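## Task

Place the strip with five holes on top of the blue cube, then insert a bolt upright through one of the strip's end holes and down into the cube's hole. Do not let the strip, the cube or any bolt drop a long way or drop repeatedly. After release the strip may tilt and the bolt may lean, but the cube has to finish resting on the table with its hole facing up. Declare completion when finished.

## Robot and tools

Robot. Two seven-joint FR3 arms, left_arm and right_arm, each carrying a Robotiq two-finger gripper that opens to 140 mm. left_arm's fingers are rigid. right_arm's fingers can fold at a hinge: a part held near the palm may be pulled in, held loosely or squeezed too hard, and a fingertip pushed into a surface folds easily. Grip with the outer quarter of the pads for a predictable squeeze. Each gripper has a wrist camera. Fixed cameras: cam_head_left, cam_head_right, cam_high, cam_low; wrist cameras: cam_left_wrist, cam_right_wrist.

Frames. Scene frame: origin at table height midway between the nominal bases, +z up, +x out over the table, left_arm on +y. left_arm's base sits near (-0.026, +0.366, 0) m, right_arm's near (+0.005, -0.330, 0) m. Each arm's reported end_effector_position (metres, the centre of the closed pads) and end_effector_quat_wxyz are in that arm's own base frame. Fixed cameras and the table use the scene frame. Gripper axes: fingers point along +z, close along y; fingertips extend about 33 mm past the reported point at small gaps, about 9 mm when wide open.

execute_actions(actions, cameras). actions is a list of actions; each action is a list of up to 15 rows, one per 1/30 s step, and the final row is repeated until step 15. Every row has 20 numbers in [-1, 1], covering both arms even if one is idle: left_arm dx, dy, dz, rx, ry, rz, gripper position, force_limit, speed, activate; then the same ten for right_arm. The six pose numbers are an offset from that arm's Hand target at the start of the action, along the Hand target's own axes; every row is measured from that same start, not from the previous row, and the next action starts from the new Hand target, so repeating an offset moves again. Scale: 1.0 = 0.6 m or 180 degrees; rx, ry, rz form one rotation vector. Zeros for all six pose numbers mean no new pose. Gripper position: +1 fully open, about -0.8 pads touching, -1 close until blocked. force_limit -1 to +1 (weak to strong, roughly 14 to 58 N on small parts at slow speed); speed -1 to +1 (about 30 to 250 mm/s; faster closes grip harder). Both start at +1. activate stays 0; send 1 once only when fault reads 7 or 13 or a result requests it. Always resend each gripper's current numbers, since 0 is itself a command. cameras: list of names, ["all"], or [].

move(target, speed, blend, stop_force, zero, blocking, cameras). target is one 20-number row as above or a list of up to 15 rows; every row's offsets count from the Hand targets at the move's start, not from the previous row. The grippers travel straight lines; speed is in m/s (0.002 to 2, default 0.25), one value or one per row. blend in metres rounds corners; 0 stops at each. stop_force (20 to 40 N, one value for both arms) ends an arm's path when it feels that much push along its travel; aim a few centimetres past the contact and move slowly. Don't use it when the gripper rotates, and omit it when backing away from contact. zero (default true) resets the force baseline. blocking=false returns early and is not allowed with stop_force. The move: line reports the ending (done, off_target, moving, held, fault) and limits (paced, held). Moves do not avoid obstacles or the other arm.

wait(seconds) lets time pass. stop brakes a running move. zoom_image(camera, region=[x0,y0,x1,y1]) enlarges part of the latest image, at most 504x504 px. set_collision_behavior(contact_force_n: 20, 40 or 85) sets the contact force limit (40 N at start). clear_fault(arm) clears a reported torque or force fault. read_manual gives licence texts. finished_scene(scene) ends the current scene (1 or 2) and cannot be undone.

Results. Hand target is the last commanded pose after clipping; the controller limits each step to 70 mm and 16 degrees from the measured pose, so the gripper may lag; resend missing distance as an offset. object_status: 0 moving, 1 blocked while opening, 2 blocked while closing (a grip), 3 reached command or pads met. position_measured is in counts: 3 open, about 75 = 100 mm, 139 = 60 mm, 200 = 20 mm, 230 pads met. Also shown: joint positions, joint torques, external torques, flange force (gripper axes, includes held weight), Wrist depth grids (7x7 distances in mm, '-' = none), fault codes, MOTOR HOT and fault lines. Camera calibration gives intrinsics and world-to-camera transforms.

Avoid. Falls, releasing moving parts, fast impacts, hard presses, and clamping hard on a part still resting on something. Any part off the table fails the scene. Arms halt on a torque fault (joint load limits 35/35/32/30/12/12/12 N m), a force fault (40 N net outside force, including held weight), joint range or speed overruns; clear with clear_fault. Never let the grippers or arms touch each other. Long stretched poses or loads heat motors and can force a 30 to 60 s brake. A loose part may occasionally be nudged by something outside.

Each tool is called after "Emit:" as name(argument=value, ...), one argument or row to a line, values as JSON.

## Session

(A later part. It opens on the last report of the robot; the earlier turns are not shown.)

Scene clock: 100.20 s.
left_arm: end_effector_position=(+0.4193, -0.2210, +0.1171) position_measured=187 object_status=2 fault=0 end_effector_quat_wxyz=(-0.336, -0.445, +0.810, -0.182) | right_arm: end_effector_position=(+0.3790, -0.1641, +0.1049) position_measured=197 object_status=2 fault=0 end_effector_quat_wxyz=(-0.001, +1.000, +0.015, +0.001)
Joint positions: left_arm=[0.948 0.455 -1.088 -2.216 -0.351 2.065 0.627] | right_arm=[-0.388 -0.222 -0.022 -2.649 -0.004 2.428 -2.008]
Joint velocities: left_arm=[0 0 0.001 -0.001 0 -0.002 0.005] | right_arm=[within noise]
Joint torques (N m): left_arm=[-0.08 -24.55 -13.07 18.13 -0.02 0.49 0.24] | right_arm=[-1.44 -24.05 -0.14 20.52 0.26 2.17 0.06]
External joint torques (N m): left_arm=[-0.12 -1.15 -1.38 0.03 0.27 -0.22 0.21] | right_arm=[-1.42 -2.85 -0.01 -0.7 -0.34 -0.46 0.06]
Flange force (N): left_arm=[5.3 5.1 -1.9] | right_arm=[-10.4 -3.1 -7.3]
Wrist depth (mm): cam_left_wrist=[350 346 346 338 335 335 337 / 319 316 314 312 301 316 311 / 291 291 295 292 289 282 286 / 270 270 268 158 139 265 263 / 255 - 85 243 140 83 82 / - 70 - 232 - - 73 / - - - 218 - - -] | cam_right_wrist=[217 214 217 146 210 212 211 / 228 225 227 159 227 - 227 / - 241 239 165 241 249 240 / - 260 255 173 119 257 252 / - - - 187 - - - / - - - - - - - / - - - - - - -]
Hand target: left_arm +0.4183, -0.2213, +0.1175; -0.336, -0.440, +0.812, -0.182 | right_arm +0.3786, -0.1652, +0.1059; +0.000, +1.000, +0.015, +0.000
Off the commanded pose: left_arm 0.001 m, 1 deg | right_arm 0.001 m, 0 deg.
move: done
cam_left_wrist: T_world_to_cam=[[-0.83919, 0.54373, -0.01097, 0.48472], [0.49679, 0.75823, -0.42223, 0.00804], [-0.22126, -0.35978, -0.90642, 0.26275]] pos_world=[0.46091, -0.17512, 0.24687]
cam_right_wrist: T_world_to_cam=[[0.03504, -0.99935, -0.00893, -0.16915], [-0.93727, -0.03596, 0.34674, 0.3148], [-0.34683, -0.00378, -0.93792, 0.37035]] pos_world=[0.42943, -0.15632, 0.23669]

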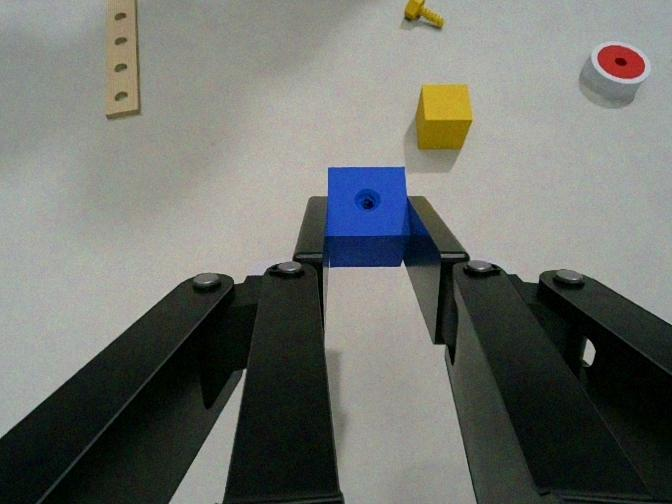

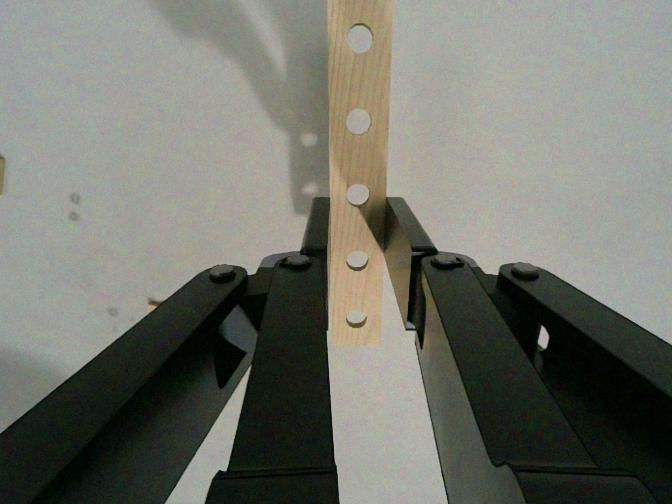

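Emit:
move(
  target=[
    [-0.0825,0,0.0825,0,0,0,-1,-0.3,-0.5,0,0,0,0,0,0,0,-1,-0.3,-0.5,0],
    [-0.0972,0,0.0972,0,0,0,-1,-0.3,-0.5,0,0,0,0,0,0,0,-1,-0.3,-0.5,0],
  ],
  speed=[0.1,0.015],
  stop_force=20,
)

Emit:
execute_actions(
  actions=[
    [[0,0,0,0,0,0,-0.2,-0.3,-1,0,0,0,0,0,0,0,-1,-0.3,-0.5,0]],
    [[0,0,0,0,0,0,-0.2,-0.3,-1,0,0,0,0,0,0,0,-1,-0.3,-0.5,0]],
  ],
)

Emit:
move(
  target=[0,0,-0.2,0,0,0,-0.2,-0.3,-1,0,0,0,0,0,0,0,-1,-0.3,-0.5,0],
  speed=0.15,
  cameras=["cam_left_wrist"],
)

Scene clock: 106.37 s.
left_arm: end_effector_position=(+0.4170, -0.2231, +0.0428) position_measured=187 object_status=2 fault=0 end_effector_quat_wxyz=(-0.341, -0.440, +0.811, -0.182) | right_arm: end_effector_position=(+0.3790, -0.1641, +0.1049) position_measured=197 object_status=2 fault=0 end_effector_quat_wxyz=(-0.001, +1.000, +0.015, +0.001)
Joint positions: left_arm=[0.811 0.623 -0.937 -2.215 -0.255 2.205 0.644] | right_arm=[-0.388 -0.222 -0.022 -2.649 -0.004 2.428 -2.008]
Joint torques (N m): left_arm=[-2.12 -28 -11.17 12.49 1.41 3.1 0.38] | right_arm=[-1.45 -24.07 -0.15 20.53 0.25 2.17 0.06]
External joint torques (N m): left_arm=[-2.02 1.2 3.14 -2.48 1.51 2.46 0.35] | right_arm=[-1.33 -2.91 0.08 -0.68 -0.36 -0.46 0.06]
Flange force (N): left_arm=[-9.8 -3.1 14.8] | right_arm=[-10.4 -3.4 -7.5]
Wrist depth (mm): cam_left_wrist=[243 244 243 242 231 235 236 / 222 221 221 220 219 217 217 / 204 203 201 198 201 200 200 / 188 187 190 158 140 185 184 / - - 85 168 170 83 82 / - 70 - 160 161 - 73 / - - - 151 151 - -] | cam_right_wrist=[214 214 217 148 214 214 210 / - 224 225 159 221 225 228 / 244 240 243 165 241 - 240 / 260 254 254 174 151 249 252 / 274 - - 187 - - - / - - - - - - - / - - - - - - -]
Hand target: left_arm +0.4183, -0.2213, +0.0374; -0.336, -0.440, +0.812, -0.182 (not the last commanded pose) | right_arm +0.3786, -0.1652, +0.1059; +0.000, +1.000, +0.015, +0.000
Off the commanded pose: left_arm 0.008 m, 1 deg | right_arm 0.001 m, 0 deg.
move: contact (left_arm); path passed 1 of 2 targets

Scene clock: 107.57 s.
left_arm: end_effector_position=(+0.4183, -0.2214, +0.0386) position_measured=154 object_status=3 fault=0 end_effector_quat_wxyz=(-0.338, -0.442, +0.811, -0.182) | right_arm: end_effector_position=(+0.3790, -0.1641, +0.1049) position_measured=197 object_status=2 fault=0 end_effector_quat_wxyz=(-0.001, +1.000, +0.015, +0.001)
Joint positions: left_arm=[0.809 0.628 -0.931 -2.217 -0.251 2.218 0.645] | right_arm=[-0.388 -0.222 -0.022 -2.649 -0.004 2.428 -2.008]
Joint torques (N m): left_arm=[-0.45 -30.58 -15.11 14.11 0.22 0.97 0.29] | right_arm=[-1.41 -24.02 -0.17 20.57 0.25 2.16 0.07]
External joint torques (N m): left_arm=[-0.26 -1.32 -0.74 -0.64 0.29 0.33 0.26] | right_arm=[-1.43 -2.7 -0.07 -0.71 -0.35 -0.48 0.07]
External joint torques at the end of the 1st action: left_arm=[-0.51 -1.38 -0.47 -0.75 0.27 0.34 0.29] | right_arm=[-1.39 -2.9 0.01 -0.69 -0.36 -0.47 0.07]
Flange force (N): left_arm=[4.3 5.0 0.0] | right_arm=[-10.0 -2.9 -7.0]
Flange force at the end of the 1st action (N): left_arm=[3.8 4.5 0.5] | right_arm=[-10.5 -3.3 -7.4]
Wrist depth (mm): cam_left_wrist=[238 237 235 235 225 228 232 / 216 216 215 214 216 212 211 / 198 198 197 163 195 195 194 / - 185 183 176 166 180 179 / - 93 84 169 166 88 87 / - - - 158 157 - - / - - - 148 148 - -] | cam_right_wrist=[215 209 - 146 210 213 213 / - - 230 157 226 225 224 / - 242 241 165 239 240 239 / 258 259 255 174 151 250 261 / 272 - - 187 - - 268 / - - - - - - - / - - - - - - -]
Hand target: left_arm +0.4183, -0.2213, +0.0374; -0.336, -0.440, +0.812, -0.182 | right_arm +0.3786, -0.1652, +0.1059; +0.000, +1.000, +0.015, +0.000
Off the commanded pose: left_arm 0.001 m, 0 deg | right_arm 0.001 m, 0 deg.

Scene clock: 109.20 s.
left_arm: end_effector_position=(+0.4652, -0.1504, +0.1216) position_measured=154 object_status=3 fault=0 end_effector_quat_wxyz=(-0.336, -0.442, +0.811, -0.184) | right_arm: end_effector_position=(+0.3790, -0.1641, +0.1049) position_measured=197 object_status=2 fault=0 end_effector_quat_wxyz=(-0.001, +1.000, +0.015, +0.001)
Joint positions: left_arm=[0.934 0.545 -0.966 -2.031 -0.239 1.922 0.648] | right_arm=[-0.388 -0.222 -0.022 -2.649 -0.004 2.428 -2.008]
Joint velocities: left_arm=[0.001 0 -0.002 0 -0.001 -0.003 0] | right_arm=[within noise]
Joint torques (N m): left_arm=[-0.14 -32.65 -14.42 18.29 -0.33 0.48 0.18] | right_arm=[-1.44 -24.06 -0.18 20.55 0.25 2.17 0.09]
External joint torques (N m): left_arm=[-0.04 -2.65 -1 -0.02 0.16 -0.17 0.15] | right_arm=[-1.36 -2.85 0.01 -0.64 -0.35 -0.46 0.09]
Flange force (N): left_arm=[7.6 7.3 -1.2] | right_arm=[-10.1 -3.2 -7.3]
Wrist depth (mm): cam_left_wrist=[357 353 359 343 333 340 346 / 324 322 321 321 316 316 315 / 298 295 294 284 290 290 290 / 274 277 133 271 166 118 259 / - 93 84 252 248 88 87 / - - - 236 236 - - / - - - 221 221 - -] | cam_right_wrist=[214 214 211 148 209 218 213 / - 227 230 159 226 226 216 / - - 242 167 241 241 240 / - - - 174 151 253 256 / - - - 187 - - - / - - - - - - - / - - - - - - -]
Hand target: left_arm +0.4646, -0.1502, +0.1223; -0.336, -0.440, +0.812, -0.182 | right_arm +0.3786, -0.1652, +0.1059; +0.000, +1.000, +0.015, +0.000
Off the commanded pose: left_arm 0.001 m, 0 deg | right_arm 0.001 m, 0 deg.
move: done
cam_left_wrist: T_world_to_cam=[[-0.83713, 0.54682, -0.01456, 0.48492], [0.5003, 0.7546, -0.42459, -0.06827], [-0.22119, -0.36272, -0.90527, 0.30167]] pos_world=[0.50682, -0.10423, 0.25116]

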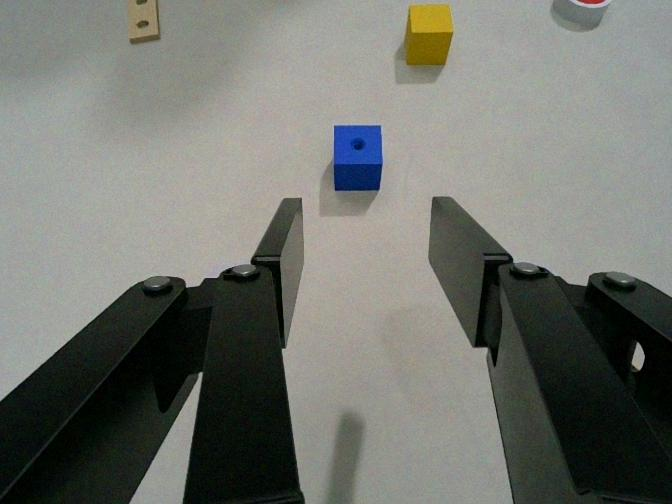

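Emit:
move(
  target=[0.4732,0.086,0.3137,-0.2664,-0.1435,0.644,-0.2,-0.3,0,0,0,0,0,0,0,0,-1,-0.3,-0.5,0],
  speed=0.3,
  cameras=["cam_left_wrist"],
)

Scene clock: 119.60 s.
left_arm: end_effector_position=(+0.2388, -0.4009, +0.1899) position_measured=154 object_status=3 fault=0 end_effector_quat_wxyz=(-0.001, +0.545, +0.838, +0.001) | right_arm: end_effector_position=(+0.3790, -0.1641, +0.1049) position_measured=197 object_status=2 fault=0 end_effector_quat_wxyz=(-0.001, +1.000, +0.015, +0.001)
Joint positions: left_arm=[0.91 0.49 -2.021 -2.355 0.503 2.066 1.304] | right_arm=[-0.388 -0.222 -0.022 -2.649 -0.004 2.428 -2.008]
Joint velocities: left_arm=[0 -0.001 0.002 -0.001 0.001 -0.001 0.006] | right_arm=[within noise]
Joint torques (N m): left_arm=[-0.59 -0.28 -13.2 20.81 0.96 2.82 0.28] | right_arm=[-1.42 -24.04 -0.15 20.51 0.24 2.16 0.09]
External joint torques (N m): left_arm=[-0.65 -0.46 -0.7 -0.87 0.26 0.37 0.28] | right_arm=[-1.35 -2.81 0.03 -0.72 -0.36 -0.47 0.09]
Flange force (N): left_arm=[0.9 -1.4 2.2] | right_arm=[-10.3 -3.3 -7.2]
Wrist depth (mm): cam_left_wrist=[288 289 288 288 286 283 283 / 305 306 304 303 303 302 298 / 324 322 322 317 320 319 320 / 344 343 120 340 166 332 336 / - 93 84 365 363 88 87 / - - - 387 388 - - / - - - 422 421 - -] | cam_right_wrist=[215 217 214 145 211 213 216 / 227 - 227 159 226 225 226 / 243 239 - 165 241 246 240 / - - - 175 120 253 257 / - - - 186 - - 268 / - - - 297 - - - / - - - - - - -]
Hand target: left_arm +0.2391, -0.4018, +0.1899; +0.000, +0.548, +0.836, +0.000 | right_arm +0.3786, -0.1652, +0.1059; +0.000, +1.000, +0.015, +0.000
Off the commanded pose: left_arm 0.001 m, 0 deg | right_arm 0.001 m, 0 deg.
move: done
cam_left_wrist: T_world_to_cam=[[0.91997, 0.39195, -0.00526, -0.05003], [0.37041, -0.86487, 0.33883, -0.50012], [0.12825, -0.31366, -0.94083, 0.16567]] pos_world=[0.21003, -0.36096, 0.32506]

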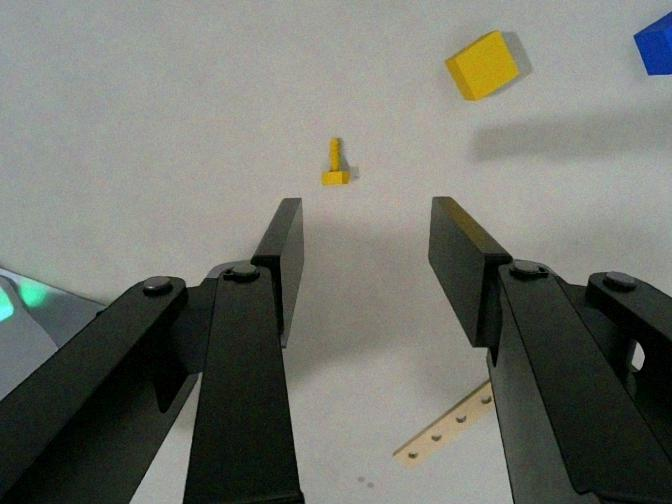

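Emit:
zoom_image(
  camera="cam_left_wrist",
  region=[305, 130, 365, 190],
)

Scaled by 8.400 from the camera's image (finer frame: 960x720).

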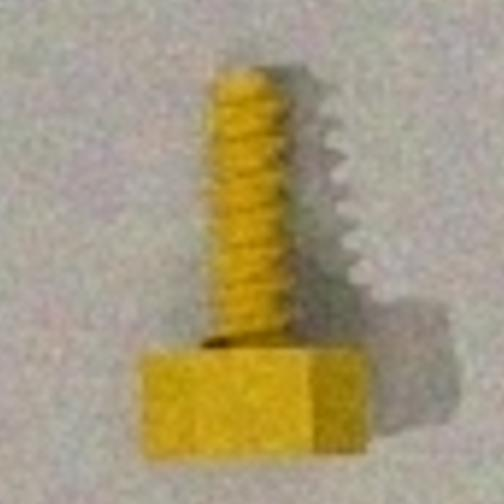

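Emit:
move(
  target=[-0.043,-0.0193,0.15,0,0.2944,-0.0083,-0.2,-0.3,0,0,0,0,0,0,0,0,-1,-0.3,-0.5,0],
  speed=0.25,
  cameras=["cam_left_wrist"],
)

Scene clock: 133.13 s.
left_arm: end_effector_position=(+0.2384, -0.4312, +0.0997) position_measured=154 object_status=3 fault=0 end_effector_quat_wxyz=(-0.372, +0.478, +0.757, +0.243) | right_arm: end_effector_position=(+0.3790, -0.1641, +0.1049) position_measured=197 object_status=2 fault=0 end_effector_quat_wxyz=(-0.001, +1.000, +0.015, +0.001)
Joint positions: left_arm=[-0.721 1.102 -0.708 -0.985 0.48 0.986 1.343] | right_arm=[-0.388 -0.222 -0.022 -2.649 -0.004 2.428 -2.008]
Joint velocities: left_arm=[0 -0.001 0 0.001 0 -0.004 0.006] | right_arm=[within noise]
Joint torques (N m): left_arm=[-0.59 -54.96 -13.1 17.67 0.48 -0.78 0.24] | right_arm=[-1.4 -24.04 -0.12 20.56 0.25 2.16 0.04]
External joint torques (N m): left_arm=[-0.52 -1.76 -0.59 0.11 0.33 -0.26 0.21] | right_arm=[-1.38 -2.73 0 -0.78 -0.36 -0.49 0.04]
Flange force (N): left_arm=[0.0 0.0 0.0] | right_arm=[-10.2 -3.1 -7.0]
Wrist depth (mm): cam_left_wrist=[372 374 375 372 366 365 364 / 324 332 321 309 324 324 325 / 285 285 286 286 286 273 286 / 255 256 256 256 167 255 257 / - 93 84 228 228 88 87 / - - - 212 212 - - / - - - 194 195 - -] | cam_right_wrist=[214 216 215 148 211 212 212 / 228 222 235 157 226 227 227 / - - 242 167 244 - - / 256 - 252 174 120 99 253 / - - - 187 - - 272 / - - - 297 - - - / - - - - - - -]
Hand target: left_arm +0.2388, -0.4301, +0.0999; -0.373, +0.480, +0.755, +0.244 | right_arm +0.3786, -0.1652, +0.1059; +0.000, +1.000, +0.015, +0.000
Off the commanded pose: left_arm 0.001 m, 0 deg | right_arm 0.001 m, 0 deg.
move: done
cam_left_wrist: T_world_to_cam=[[0.90769, 0.41962, -0.00337, -0.02358], [0.35115, -0.76392, -0.5414, -0.35976], [-0.22976, 0.49024, -0.84076, 0.49339]] pos_world=[0.2611, -0.50682, 0.21996]

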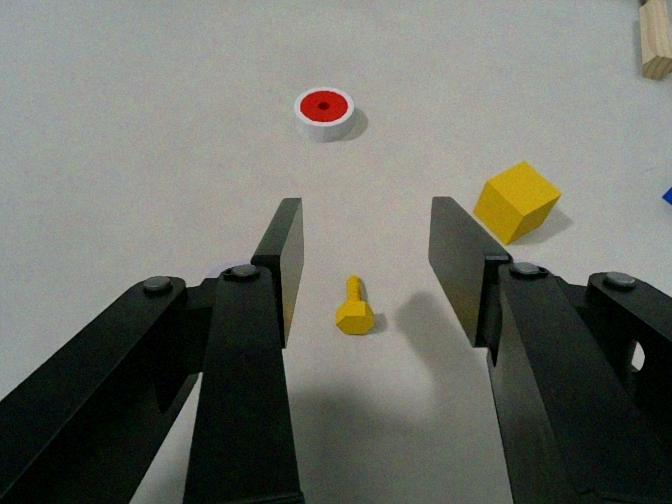

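Emit:
move(
  target=[-0.0898,0,0.0677,0,0,0,-0.2,-0.3,0,0,0,0,0,0,0,0,-1,-0.3,-0.5,0],
  speed=0.06,
  cameras=["cam_left_wrist"],
)

Emit:
zoom_image(
  camera="cam_left_wrist",
  region=[280, 180, 480, 380],
)

Scene clock: 137.97 s.
left_arm: end_effector_position=(+0.2387, -0.4286, +0.0333) position_measured=154 object_status=3 fault=0 end_effector_quat_wxyz=(-0.375, +0.478, +0.755, +0.245) | right_arm: end_effector_position=(+0.3790, -0.1641, +0.1049) position_measured=197 object_status=2 fault=0 end_effector_quat_wxyz=(-0.001, +1.000, +0.015, +0.001)
Joint positions: left_arm=[-0.73 1.203 -0.689 -0.978 0.522 1.065 1.348] | right_arm=[-0.388 -0.222 -0.022 -2.649 -0.004 2.428 -2.008]
Joint velocities: left_arm=[0 0 0 0 0.003 0.004 0.002] | right_arm=[within noise]
Joint torques (N m): left_arm=[-0.45 -56.03 -13.3 17.15 0.52 -0.28 0.33] | right_arm=[-1.41 -24.06 -0.19 20.51 0.24 2.16 0.05]
External joint torques (N m): left_arm=[-0.2 -2.16 -0.54 0.26 0.38 0.28 0.3] | right_arm=[-1.37 -2.85 -0.04 -0.76 -0.36 -0.47 0.05]
Flange force (N): left_arm=[0.0 0.0 0.0] | right_arm=[-10.5 -3.2 -7.3]
Wrist depth (mm): cam_left_wrist=[264 263 263 254 265 265 265 / 227 233 233 221 228 203 223 / 200 200 200 200 201 200 201 / 179 182 178 171 171 179 179 / - 93 84 162 159 88 87 / - - - 147 147 - - / - - - 135 135 - -] | cam_right_wrist=[212 213 214 148 213 213 - / 231 228 224 159 226 230 224 / - 241 242 167 231 242 241 / - 258 252 174 130 99 259 / 273 - - 187 - - 268 / - - - 298 - - - / - - - - - - -]
Hand target: left_arm +0.2395, -0.4299, +0.0324; -0.373, +0.480, +0.755, +0.244 | right_arm +0.3786, -0.1652, +0.1059; +0.000, +1.000, +0.015, +0.000
Off the commanded pose: left_arm 0.002 m, 0 deg | right_arm 0.001 m, 0 deg.
move: done
cam_left_wrist: T_world_to_cam=[[0.90837, 0.41816, -0.00315, -0.02597], [0.34802, -0.76014, -0.5487, -0.39124], [-0.23184, 0.49732, -0.83602, 0.43969]] pos_world=[0.26169, -0.50521, 0.15283]

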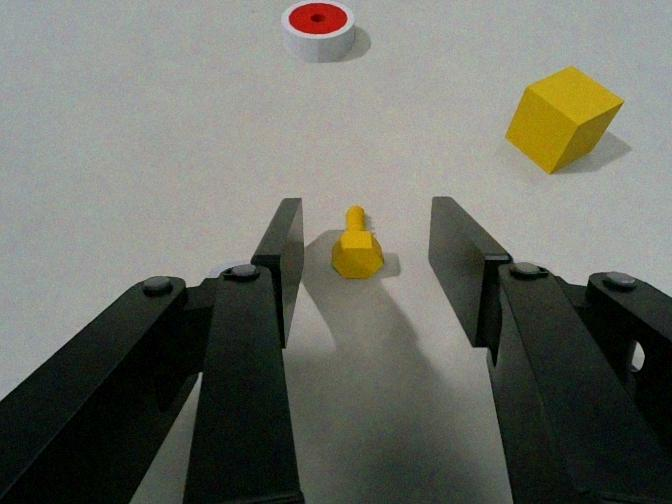

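Scaled by 2.520 from the camera's image (finer frame: 960x720).

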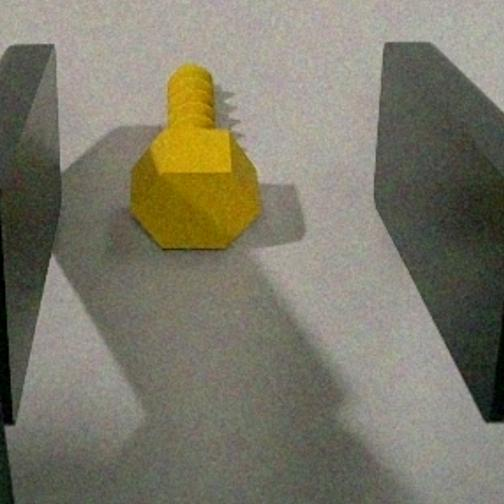

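Emit:
execute_actions(
  actions=[
    [[0,0,0,0,0,0,-1,-0.3,-0.8,0,0,0,0,0,0,0,-1,-0.3,-0.5,0]],
    [[0,0,0,0,0,0,-1,-0.3,-0.8,0,0,0,0,0,0,0,-1,-0.3,-0.5,0]],
    [[0,0,0,0,0,0,-1,-0.3,-0.8,0,0,0,0,0,0,0,-1,-0.3,-0.5,0]],
  ],
  cameras=["cam_left_wrist"],
)

Emit:
zoom_image(
  camera="cam_left_wrist",
  region=[310, 180, 410, 280],
)

Scene clock: 141.37 s.
left_arm: end_effector_position=(+0.2388, -0.4288, +0.0332) position_measured=203 object_status=2 fault=0 end_effector_quat_wxyz=(-0.375, +0.478, +0.756, +0.245) | right_arm: end_effector_position=(+0.3790, -0.1641, +0.1049) position_measured=197 object_status=2 fault=0 end_effector_quat_wxyz=(-0.001, +1.000, +0.015, +0.001)
Joint positions: left_arm=[-0.73 1.203 -0.689 -0.978 0.522 1.066 1.348] | right_arm=[-0.388 -0.222 -0.022 -2.649 -0.004 2.428 -2.008]
Joint torques (N m): left_arm=[-0.44 -56.02 -13.21 17.04 0.48 -0.29 0.32] | right_arm=[-1.44 -24.03 -0.17 20.59 0.24 2.16 0.06]
External joint torques (N m): left_arm=[-0.55 -2.16 -0.6 0.05 0.32 0.27 0.3] | right_arm=[-1.3 -2.86 0.09 -0.62 -0.36 -0.46 0.06]
External joint torques at the end of the 1st action: left_arm=[-0.35 -2.01 -0.59 0.11 0.32 0.26 0.26] | right_arm=[-1.4 -2.85 0.04 -0.69 -0.35 -0.46 0.07]
External joint torques at the end of the 2nd action: left_arm=[-0.34 -2.35 -0.52 0.13 0.33 0.27 0.28] | right_arm=[-1.43 -2.9 0.02 -0.64 -0.35 -0.45 0.08]
Flange force (N): left_arm=[0.0 0.0 0.0] | right_arm=[-10.1 -3.3 -7.4]
Flange force at the end of the 1st action (N): left_arm=[0.0 0.0 0.0] | right_arm=[-10.3 -3.2 -7.3]
Flange force at the end of the 2nd action (N): left_arm=[0.0 0.0 0.0] | right_arm=[-10.3 -3.2 -7.4]
Wrist depth (mm): cam_left_wrist=[263 263 264 248 263 263 266 / 227 227 227 227 228 199 222 / 200 200 200 200 200 200 201 / 178 178 178 161 132 183 179 / - 161 90 89 111 79 82 / - 64 - 142 - 66 70 / - - - - - - -] | cam_right_wrist=[214 215 214 148 210 214 215 / 225 - 224 159 227 226 226 / - - 243 165 - 241 239 / 261 - 247 174 129 253 250 / - - - 187 - - - / - - - - - - - / - - - - - - -]
Hand target: left_arm +0.2395, -0.4299, +0.0324; -0.373, +0.480, +0.755, +0.244 | right_arm +0.3786, -0.1652, +0.1059; +0.000, +1.000, +0.015, +0.000
Off the commanded pose: left_arm 0.001 m, 0 deg | right_arm 0.001 m, 0 deg.
cam_left_wrist: T_world_to_cam=[[0.90839, 0.41812, -0.00304, -0.02606], [0.34823, -0.76054, -0.54802, -0.39177], [-0.23145, 0.49675, -0.83646, 0.43936]] pos_world=[0.26179, -0.50531, 0.15274]

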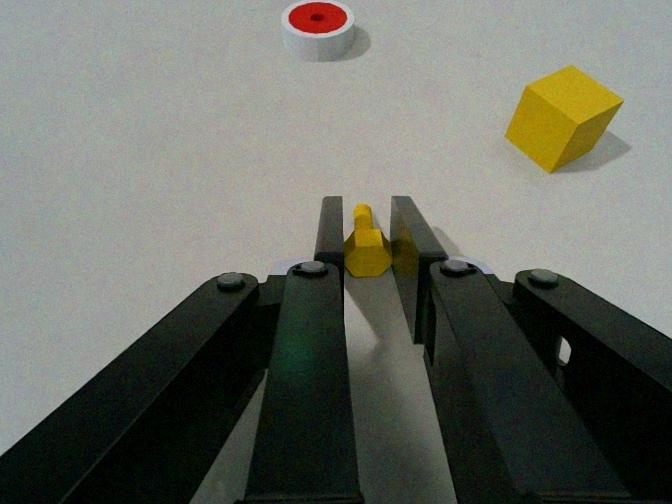

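Scaled by 5.040 from the camera's image (finer frame: 960x720).

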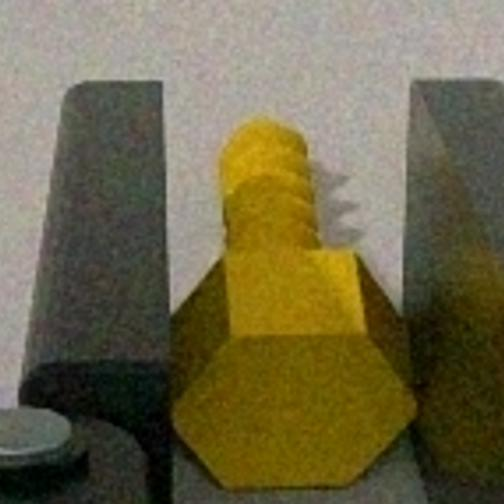

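Emit:
move(
  target=[
    [0.133,0,-0.1003,0,0,0,-1,-0.3,-0.8,0,0,0,0,0,0,0,-1,-0.3,-0.5,0],
    [0.3902,0.3428,0.0813,0.0255,-0.4305,-0.0876,-1,-0.3,-0.8,0,0,0,0,0,0,0,-1,-0.3,-0.5,0],
  ],
  speed=[0.08,0.2],
  cameras=["cam_left_wrist","cam_head_right"],
)

Scene clock: 150.73 s.
left_arm: end_effector_position=(+0.2403, -0.4323, +0.1153) position_measured=203 object_status=2 fault=0 end_effector_quat_wxyz=(-0.369, +0.481, +0.757, +0.243) | right_arm: end_effector_position=(+0.3790, -0.1641, +0.1049) position_measured=197 object_status=2 fault=0 end_effector_quat_wxyz=(-0.001, +1.000, +0.015, +0.001)
Joint positions: left_arm=[-0.72 1.085 -0.719 -0.973 0.483 0.962 1.348] | right_arm=[-0.388 -0.222 -0.022 -2.649 -0.004 2.428 -2.008]
Joint torques (N m): left_arm=[-0.14 -55.08 -13.03 16.93 0.09 -0.34 0.05] | right_arm=[-1.42 -24.01 -0.15 20.51 0.25 2.17 0.06]
External joint torques (N m): left_arm=[-0.21 -1.87 -0.63 -0.76 -0.1 0.16 0.02] | right_arm=[-1.4 -2.65 -0.01 -0.83 -0.36 -0.48 0.06]
Flange force (N): left_arm=[0.0 0.0 0.0] | right_arm=[-10.2 -3.1 -6.8]
Wrist depth (mm): cam_left_wrist=[396 398 395 397 388 - 399 / 320 343 345 344 344 347 346 / 305 305 304 304 305 264 306 / 272 278 274 160 132 264 274 / 252 - 90 90 89 79 82 / - 64 - 223 - 66 70 / - - - 209 - - -] | cam_right_wrist=[214 214 214 148 210 215 212 / 228 227 226 159 225 227 225 / 241 241 - 165 236 - 244 / 258 258 253 174 151 253 259 / - - - 186 - - 268 / - - - 297 - - - / - - - - - - -]
Hand target: left_arm +0.2405, -0.4326, +0.1143; -0.368, +0.481, +0.758, +0.243 (not the last commanded pose) | right_arm +0.3786, -0.1652, +0.1059; +0.000, +1.000, +0.015, +0.000
Off the commanded pose: left_arm 0.285 m, 79 deg | right_arm 0.001 m, 0 deg.
move: held (left_arm; a check stopped the path); path passed 0 of 2 targets; limits=held
pose unreachable (left arm): on one or more control steps of this call, first in action 0 (counted from 0), this arm could not follow its commanded pose, so it was not sent that pose on those steps. It may still have moved: this result reports where it is.
cause: moving toward the commanded pose would bring a part of the arm too close to another arm (a part of this arm just beyond joint 6 (wrist pitch) and a part of the right arm just beyond its joint 5 (forearm roll), 2 mm apart when this arm was first held).
cam_left_wrist: T_world_to_cam=[[0.91002, 0.41456, -0.00237, -0.02767], [0.34869, -0.76851, -0.53648, -0.35484], [-0.22423, 0.48738, -0.84391, 0.50517]] pos_world=[0.26218, -0.50743, 0.23589]
Images, in order (width x height): cam_head_right 672x504, cam_left_wrist 672x504.

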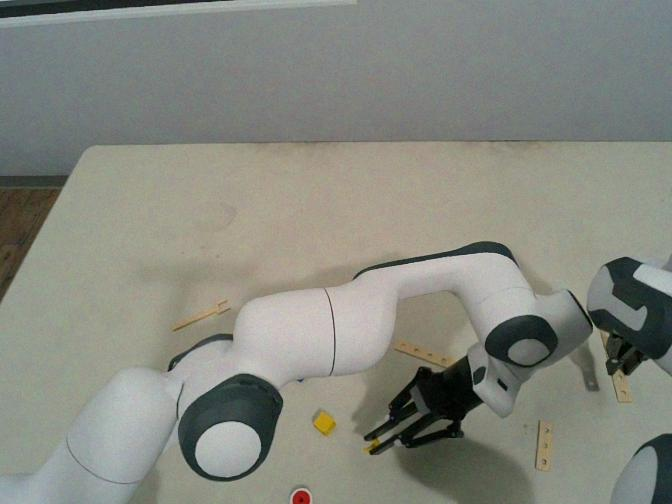

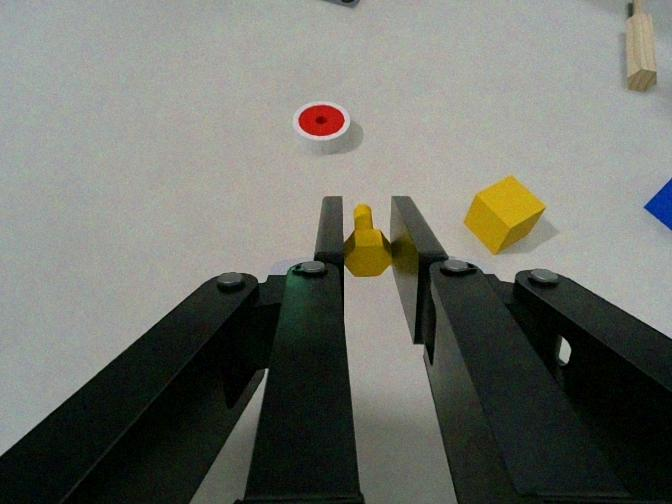

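Emit:
move(
  target=[0,0,0,0,0,0,-1,-0.3,-0.8,0,0.2,0.05,0,0,0,0,-1,-0.3,-0.5,0],
  speed=0.2,
)

Emit:
move(
  target=[0.2842,0.3432,0.167,0.0255,-0.4305,-0.0876,-1,-0.3,-0.8,0,0.2,0.05,0,0,0,0,-1,-0.3,-0.5,0],
  speed=0.2,
  cameras=["cam_left_wrist","cam_head_right"],
)

Scene clock: 156.80 s.
left_arm: end_effector_position=(+0.2403, -0.4323, +0.1153) position_measured=203 object_status=2 fault=0 end_effector_quat_wxyz=(-0.369, +0.481, +0.757, +0.243) | right_arm: end_effector_position=(+0.4994, -0.1933, +0.1064) position_measured=197 object_status=2 fault=0 end_effector_quat_wxyz=(+0.002, +1.000, +0.018, +0.002)
Joint positions: left_arm=[-0.72 1.085 -0.719 -0.973 0.483 0.962 1.348] | right_arm=[-0.367 0.109 -0.001 -2.248 -0.002 2.362 -1.973]
Joint velocities: left_arm=[within noise] | right_arm=[-0.001 0 -0.001 -0.001 0.001 -0.005 0.005]
Joint torques (N m): left_arm=[-0.12 -54.94 -13.04 16.92 0.09 -0.34 0.07] | right_arm=[-0.63 -35.57 -0.09 21.77 0.65 2.16 0.22]
External joint torques (N m): left_arm=[-0.21 -1.77 -0.66 -0.76 -0.1 0.16 0.04] | right_arm=[-0.37 -2.12 0.04 -0.17 0 -0.47 0.22]
Flange force (N): left_arm=[0.0 0.0 0.0] | right_arm=[-5.2 -2.3 -4.7]
Wrist depth (mm): cam_left_wrist=[414 396 398 385 397 398 399 / - 345 345 345 359 347 356 / 306 303 305 305 305 300 307 / 272 277 273 160 132 272 273 / 252 84 90 90 89 79 82 / - 64 - 224 - 66 70 / - - - 209 - - -] | cam_right_wrist=[213 214 213 144 211 218 214 / - 227 224 154 230 224 228 / - 242 245 165 245 245 - / 258 258 - 176 252 256 262 / 273 - - 186 - - 273 / - - - - - - - / - - - - - - -]
Hand target: left_arm +0.2405, -0.4326, +0.1143; -0.368, +0.481, +0.758, +0.243 | right_arm +0.4994, -0.1915, +0.1059; +0.000, +1.000, +0.015, +0.000
Off the commanded pose: left_arm 0.001 m, 0 deg | right_arm 0.002 m, 0 deg.
move: done

Scene clock: 161.57 s.
left_arm: end_effector_position=(+0.3489, -0.1803, +0.1904) position_measured=203 object_status=2 fault=0 end_effector_quat_wxyz=(+0.200, +0.409, +0.885, -0.096) | right_arm: end_effector_position=(+0.6202, -0.2198, +0.1065) position_measured=197 object_status=2 fault=0 end_effector_quat_wxyz=(+0.001, +1.000, +0.016, +0.001)
Joint positions: left_arm=[-0.309 -0.789 -0.089 -2.993 -0.5 2.551 2.422] | right_arm=[-0.34 0.441 0 -1.757 -0.002 2.202 -1.943]
Joint velocities: left_arm=[0 0.001 0 0 -0.001 0 0.005] | right_arm=[within noise]
Joint torques (N m): left_arm=[-0.62 -5.66 -0.2 22.66 1.13 3.33 0.28] | right_arm=[-0.76 -47.8 0.16 23.17 0.68 2.19 0.26]
External joint torques (N m): left_arm=[-0.62 -1.04 -0.41 -0.94 0.27 0.39 0.3] | right_arm=[-0.68 -2.23 -0.23 -0.42 -0.05 -0.46 0.26]
Flange force (N): left_arm=[5.0 -4.4 -1.2] | right_arm=[-7.3 -2.4 -3.5]
Wrist depth (mm): cam_left_wrist=[273 272 272 271 264 270 269 / 307 300 307 308 313 306 303 / 355 337 352 333 341 352 348 / 416 414 400 160 132 398 407 / - - 90 79 89 80 82 / - 64 - - - 65 70 / - - - - - - -] | cam_right_wrist=[211 210 216 148 209 213 215 / 225 228 226 159 230 226 227 / 239 241 241 165 238 - 240 / 256 - 255 177 151 253 - / 272 - - 186 - - 274 / - - - - - - - / - - - - - - -]
Hand target: left_arm +0.3496, -0.1800, +0.1907; +0.202, +0.412, +0.883, -0.094 | right_arm +0.6203, -0.2179, +0.1060; +0.000, +1.000, +0.015, +0.000
Off the commanded pose: left_arm 0.001 m, 1 deg | right_arm 0.002 m, 0 deg.
move: done
cam_left_wrist: T_world_to_cam=[[0.77243, 0.63509, -0.00441, -0.14274], [0.44662, -0.53824, 0.71472, -0.38955], [0.45153, -0.55404, -0.6994, 0.01911]] pos_world=[0.27561, -0.10844, 0.29116]
Images, in order (width x height): cam_head_right 672x504, cam_left_wrist 672x504.

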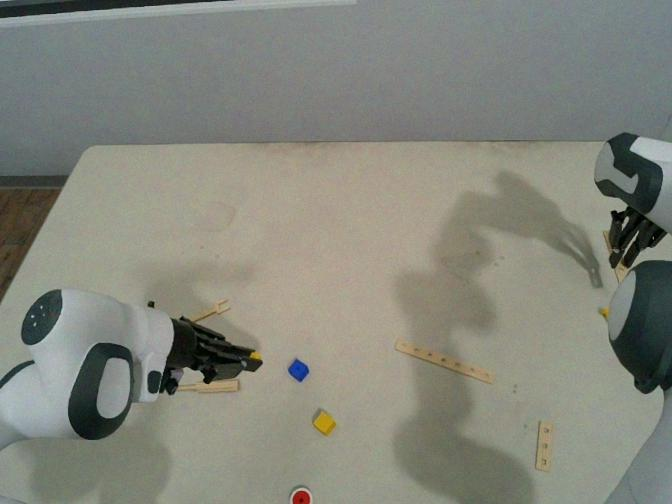

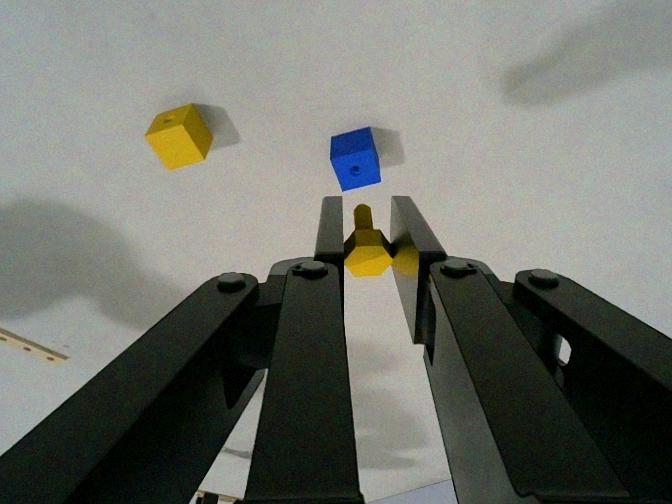

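Emit:
move(
  target=[0,0,0,0,0,0,-1,-0.3,-0.8,0,-0.3498,-0.9992,0,0,0,-0.4778,-1,-0.3,-0.5,0],
  speed=0.25,
  cameras=["cam_left_wrist","cam_right_wrist"],
)

Emit:
zoom_image(
  camera="cam_left_wrist",
  region=[300, 100, 420, 220],
)

Scene clock: 171.07 s.
left_arm: end_effector_position=(+0.3489, -0.1803, +0.1904) position_measured=203 object_status=2 fault=0 end_effector_quat_wxyz=(+0.200, +0.410, +0.885, -0.096) | right_arm: end_effector_position=(+0.3920, +0.3762, +0.1063) position_measured=197 object_status=2 fault=0 end_effector_quat_wxyz=(-0.001, +0.722, +0.692, +0.002)
Joint positions: left_arm=[-0.309 -0.789 -0.089 -2.993 -0.5 2.551 2.425] | right_arm=[0.183 0.157 0.587 -2.218 -0.119 2.349 -2.25]
Joint velocities: left_arm=[within noise] | right_arm=[-0.001 0.001 0.001 0.001 -0.003 -0.005 0.001]
Joint torques (N m): left_arm=[-0.06 -5.72 -0.64 22.8 0.79 3.24 0.27] | right_arm=[-1.04 -31.13 2.58 21.58 0.3 2.14 -0.07]
External joint torques (N m): left_arm=[-0.04 -1.15 -0.84 -0.72 -0.08 0.32 0.29] | right_arm=[-0.97 -2.09 -0.2 -0.3 -0.37 -0.47 -0.07]
Flange force (N): left_arm=[4.5 -4.9 -2.3] | right_arm=[-6.0 -3.7 -4.7]
Wrist depth (mm): cam_left_wrist=[273 271 272 272 270 270 269 / 307 300 307 306 307 304 305 / 353 352 353 332 341 349 350 / 413 414 398 160 119 395 422 / - - 90 79 89 79 82 / - 64 - - - 65 70 / - - - - - - -] | cam_right_wrist=[213 212 217 148 210 215 214 / - 228 225 157 230 226 226 / 242 228 - 167 242 - - / 261 257 254 174 151 - 266 / - - - 186 - - 268 / - - - - - - - / - - - - - - -]
Hand target: left_arm +0.3496, -0.1800, +0.1907; +0.202, +0.412, +0.883, -0.094 | right_arm +0.3924, +0.3750, +0.1059; +0.000, +0.721, +0.693, +0.000
Off the commanded pose: left_arm 0.001 m, 0 deg | right_arm 0.001 m, 0 deg.
move: done
cam_left_wrist: T_world_to_cam=[[0.77407, 0.63309, -0.00314, -0.14391], [0.44449, -0.53992, 0.71478, -0.38909], [0.45083, -0.55469, -0.69934, 0.01916]] pos_world=[0.2757, -0.10834, 0.29106]
cam_right_wrist: T_world_to_cam=[[0.99926, -0.03809, -0.00574, -0.36961], [-0.03378, -0.9382, 0.34444, 0.33145], [-0.01851, -0.34399, -0.93879, 0.3776]] pos_world=[0.38752, 0.42678, 0.2382]

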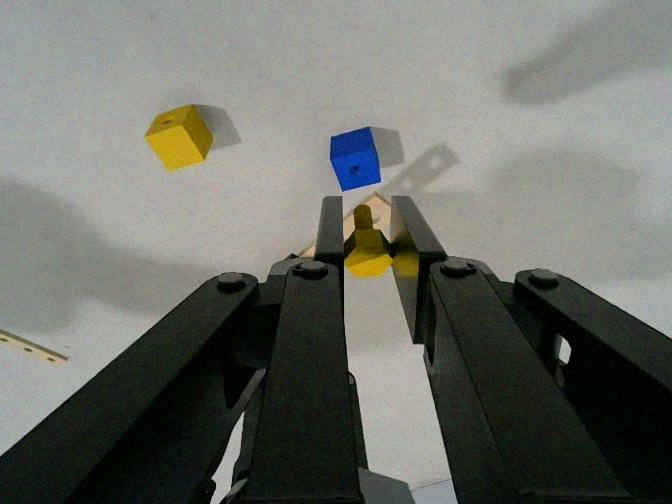

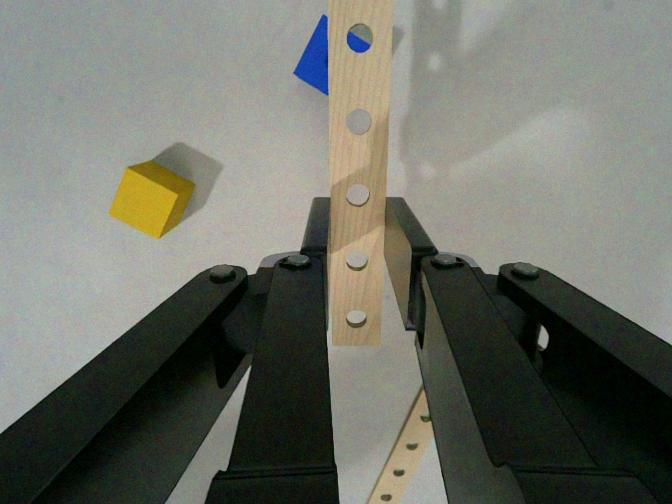

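Scaled by 4.200 from the camera's image (finer frame: 960x720).

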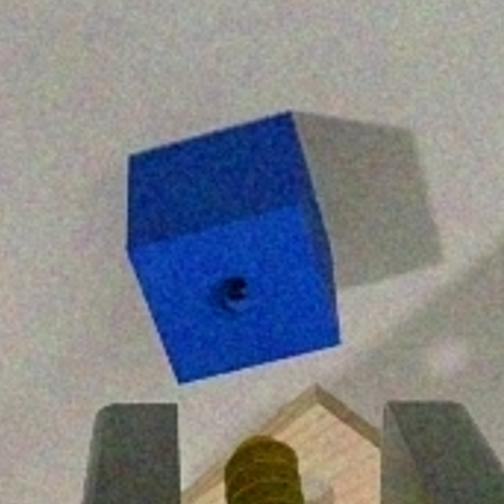

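Emit:
zoom_image(
  camera="cam_right_wrist",
  region=[280, 0, 420, 140],
)

Scaled by 3.600 from the camera's image (finer frame: 960x720).

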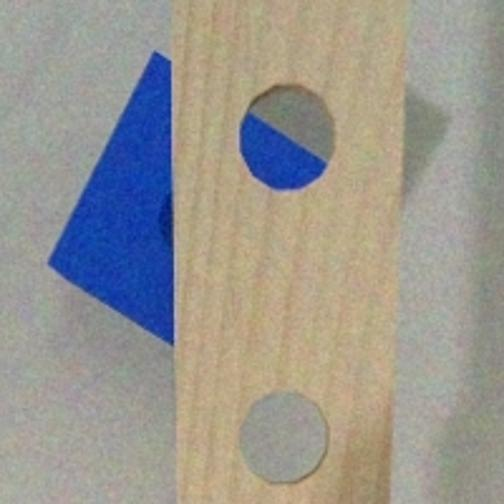

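Emit:
move(
  target=[0,0,0,0,0,0,-1,-0.3,-0.8,0,-0.0047,-0.0155,0.053,0,0,0,-1,-0.3,-0.5,0],
  speed=0.08,
  cameras=["cam_left_wrist","cam_right_wrist"],
)

Emit:
zoom_image(
  camera="cam_right_wrist",
  region=[310, 0, 410, 100],
)

Emit:
zoom_image(
  camera="cam_left_wrist",
  region=[300, 100, 420, 220],
)

Scene clock: 178.40 s.
left_arm: end_effector_position=(+0.3489, -0.1803, +0.1904) position_measured=203 object_status=2 fault=0 end_effector_quat_wxyz=(+0.200, +0.410, +0.885, -0.096) | right_arm: end_effector_position=(+0.3827, +0.3726, +0.0750) position_measured=197 object_status=2 fault=0 end_effector_quat_wxyz=(-0.001, +0.720, +0.694, -0.001)
Joint positions: left_arm=[-0.309 -0.789 -0.089 -2.993 -0.5 2.551 2.425] | right_arm=[0.196 0.198 0.576 -2.263 -0.162 2.422 -2.219]
Joint velocities: left_arm=[within noise] | right_arm=[0.001 0 -0.001 0.001 0 0.001 0.006]
Joint torques (N m): left_arm=[-0.07 -5.72 -0.57 22.79 0.78 3.26 0.24] | right_arm=[-0.61 -31.89 2.94 20.2 0.27 2.67 0.23]
External joint torques (N m): left_arm=[-0.07 -1.1 -0.78 -0.82 -0.09 0.32 0.25] | right_arm=[-0.51 -2.37 -0.47 -0.63 -0.35 0.08 0.23]
Flange force (N): left_arm=[4.6 -4.9 -2.1] | right_arm=[-6.5 -5.4 -3.7]
Wrist depth (mm): cam_left_wrist=[272 272 272 271 270 269 269 / 307 299 307 307 318 305 306 / 351 340 340 307 341 349 350 / 416 409 315 160 119 397 395 / 465 - 90 79 89 79 77 / - 64 - - - 66 70 / - - - - - - -] | cam_right_wrist=[- 188 186 149 183 185 186 / - 194 197 160 197 197 197 / 209 193 209 167 208 210 209 / 224 221 - 174 129 220 224 / - - - 186 - - 233 / - - - - - - - / - - - - - - -]
Hand target: left_arm +0.3496, -0.1800, +0.1907; +0.202, +0.412, +0.883, -0.094 | right_arm +0.3830, +0.3726, +0.0741; +0.000, +0.721, +0.693, +0.000
Off the commanded pose: left_arm 0.001 m, 0 deg | right_arm 0.001 m, 0 deg.
move: done
cam_left_wrist: T_world_to_cam=[[0.77407, 0.63309, -0.00314, -0.14391], [0.44449, -0.53992, 0.71478, -0.38909], [0.45083, -0.55469, -0.69934, 0.01916]] pos_world=[0.2757, -0.10834, 0.29106]
cam_right_wrist: T_world_to_cam=[[0.99947, -0.03132, -0.00883, -0.36293], [-0.02628, -0.93701, 0.34831, 0.33486], [-0.01918, -0.3479, -0.93734, 0.34836]] pos_world=[0.37822, 0.42359, 0.20669]

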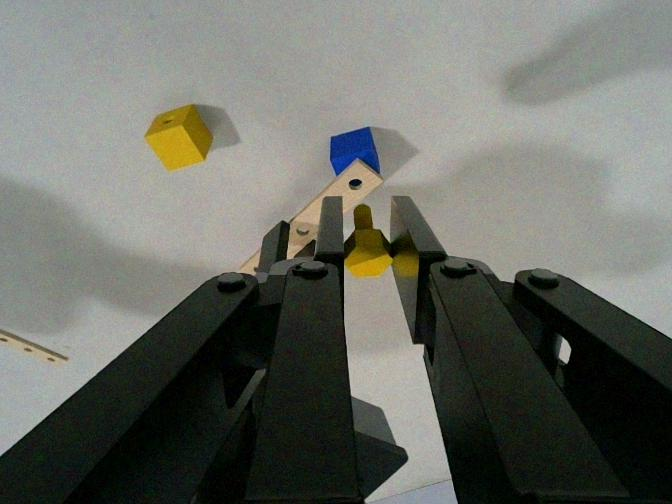

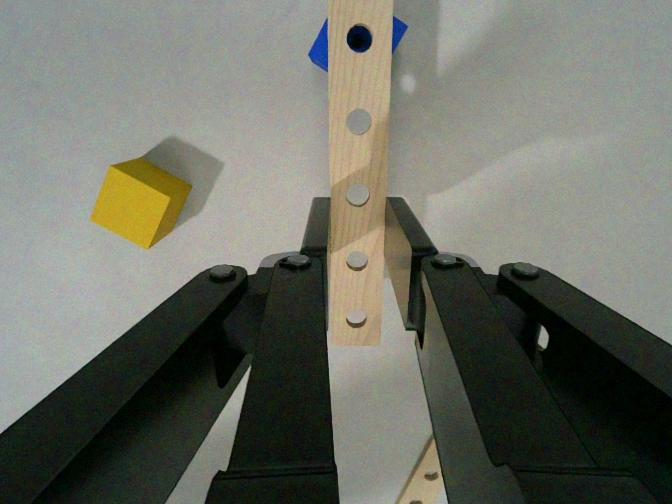

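Scaled by 5.040 from the camera's image (finer frame: 960x720).

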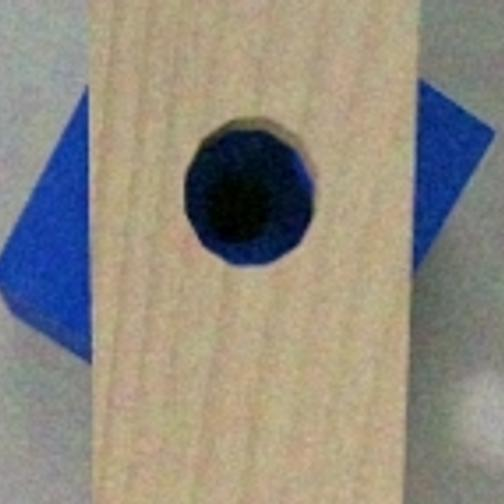

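Scaled by 4.200 from the camera's image (finer frame: 960x720).

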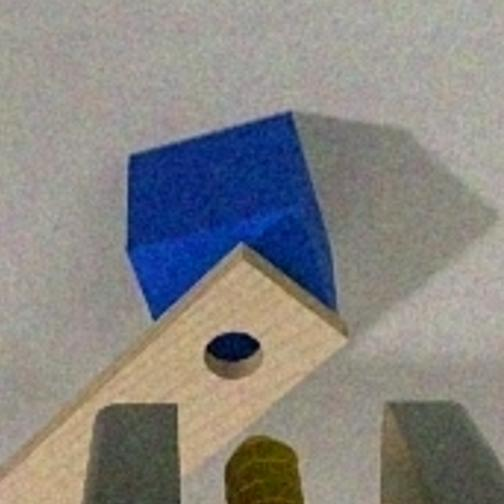

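Emit:
move(
  target=[0,0,0,0,0,0,-1,-0.3,-0.8,0,0.0006,-0.0007,0.0145,0,0,0,-1,-0.3,-0.5,0],
  speed=0.02,
  stop_force=20,
  cameras=["cam_right_wrist","cam_low"],
)

Emit:
zoom_image(
  camera="cam_right_wrist",
  region=[310, 0, 410, 100],
)

Emit:
zoom_image(
  camera="cam_low",
  region=[280, 210, 330, 260],
)

Scene clock: 183.63 s.
left_arm: end_effector_position=(+0.3489, -0.1803, +0.1904) position_measured=203 object_status=2 fault=0 end_effector_quat_wxyz=(+0.200, +0.410, +0.885, -0.096) | right_arm: end_effector_position=(+0.3827, +0.3731, +0.0666) position_measured=197 object_status=2 fault=0 end_effector_quat_wxyz=(+0.000, +0.721, +0.693, +0.000)
Joint positions: left_arm=[-0.309 -0.789 -0.089 -2.993 -0.5 2.551 2.425] | right_arm=[0.202 0.217 0.57 -2.266 -0.18 2.441 -2.204]
Joint torques (N m): left_arm=[-0.07 -5.66 -0.56 22.8 0.78 3.24 0.27] | right_arm=[-0.83 -32.01 3.45 19.64 0.24 2.73 0.25]
External joint torques (N m): left_arm=[-0.07 -1.02 -0.76 -0.81 -0.09 0.3 0.28] | right_arm=[-0.93 -1.91 -0.45 -1 -0.36 0.11 0.25]
Flange force (N): left_arm=[4.4 -4.6 -1.8] | right_arm=[-7.0 -5.3 -2.8]
Wrist depth (mm): cam_left_wrist=[272 272 273 272 271 269 269 / 300 300 308 306 305 304 302 / 353 353 350 319 341 350 350 / 414 429 388 160 132 396 411 / 484 - 90 79 89 79 82 / - 64 - - - 66 70 / - - - - - - -] | cam_right_wrist=[176 178 182 150 174 177 176 / - 189 188 159 190 186 - / 203 194 201 167 201 205 204 / 215 187 212 174 211 212 208 / - - - 186 - - 224 / - - - - - - - / - - - - - - -]
Hand target: left_arm +0.3496, -0.1800, +0.1907; +0.202, +0.412, +0.883, -0.094 | right_arm +0.3826, +0.3730, +0.0654; +0.000, +0.721, +0.693, +0.000
Off the commanded pose: left_arm 0.001 m, 0 deg | right_arm 0.001 m, 0 deg.
move: done
cam_right_wrist: T_world_to_cam=[[0.99942, -0.03308, -0.00785, -0.36242], [-0.02828, -0.93709, 0.34794, 0.33908], [-0.01886, -0.34752, -0.93748, 0.34051]] pos_world=[0.37822, 0.42409, 0.1984]
Images, in order (width x height): cam_low 672x504, cam_right_wrist 672x504.

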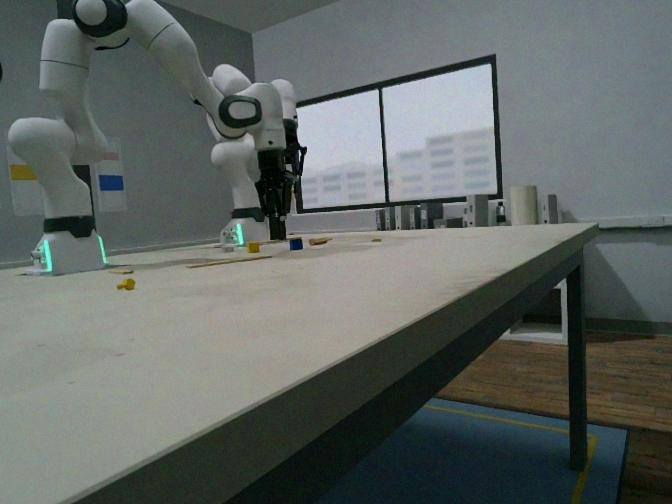

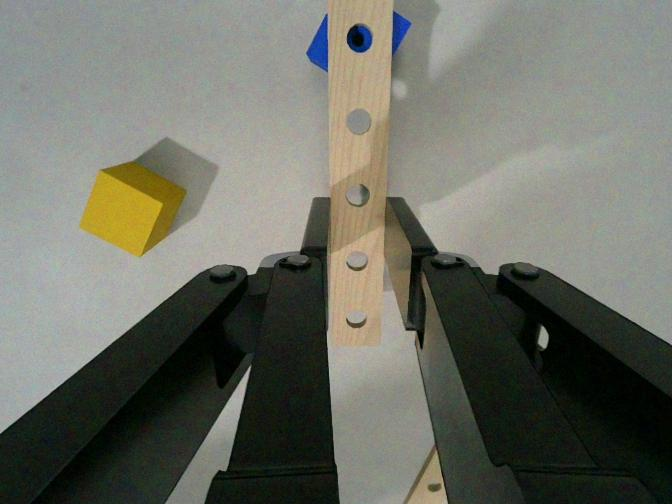

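Scaled by 5.040 from the camera's image (finer frame: 960x720).

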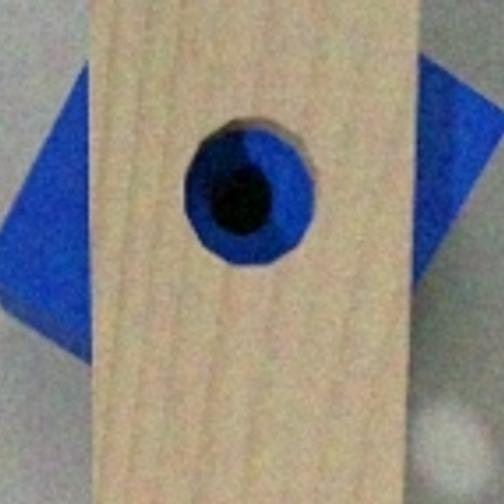

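Scaled by 10.080 from the camera's image (finer frame: 960x720).

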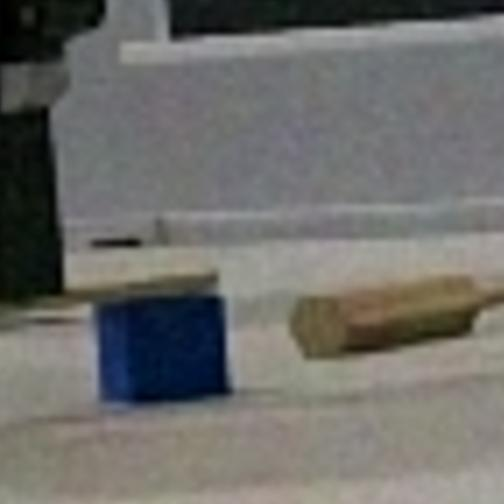

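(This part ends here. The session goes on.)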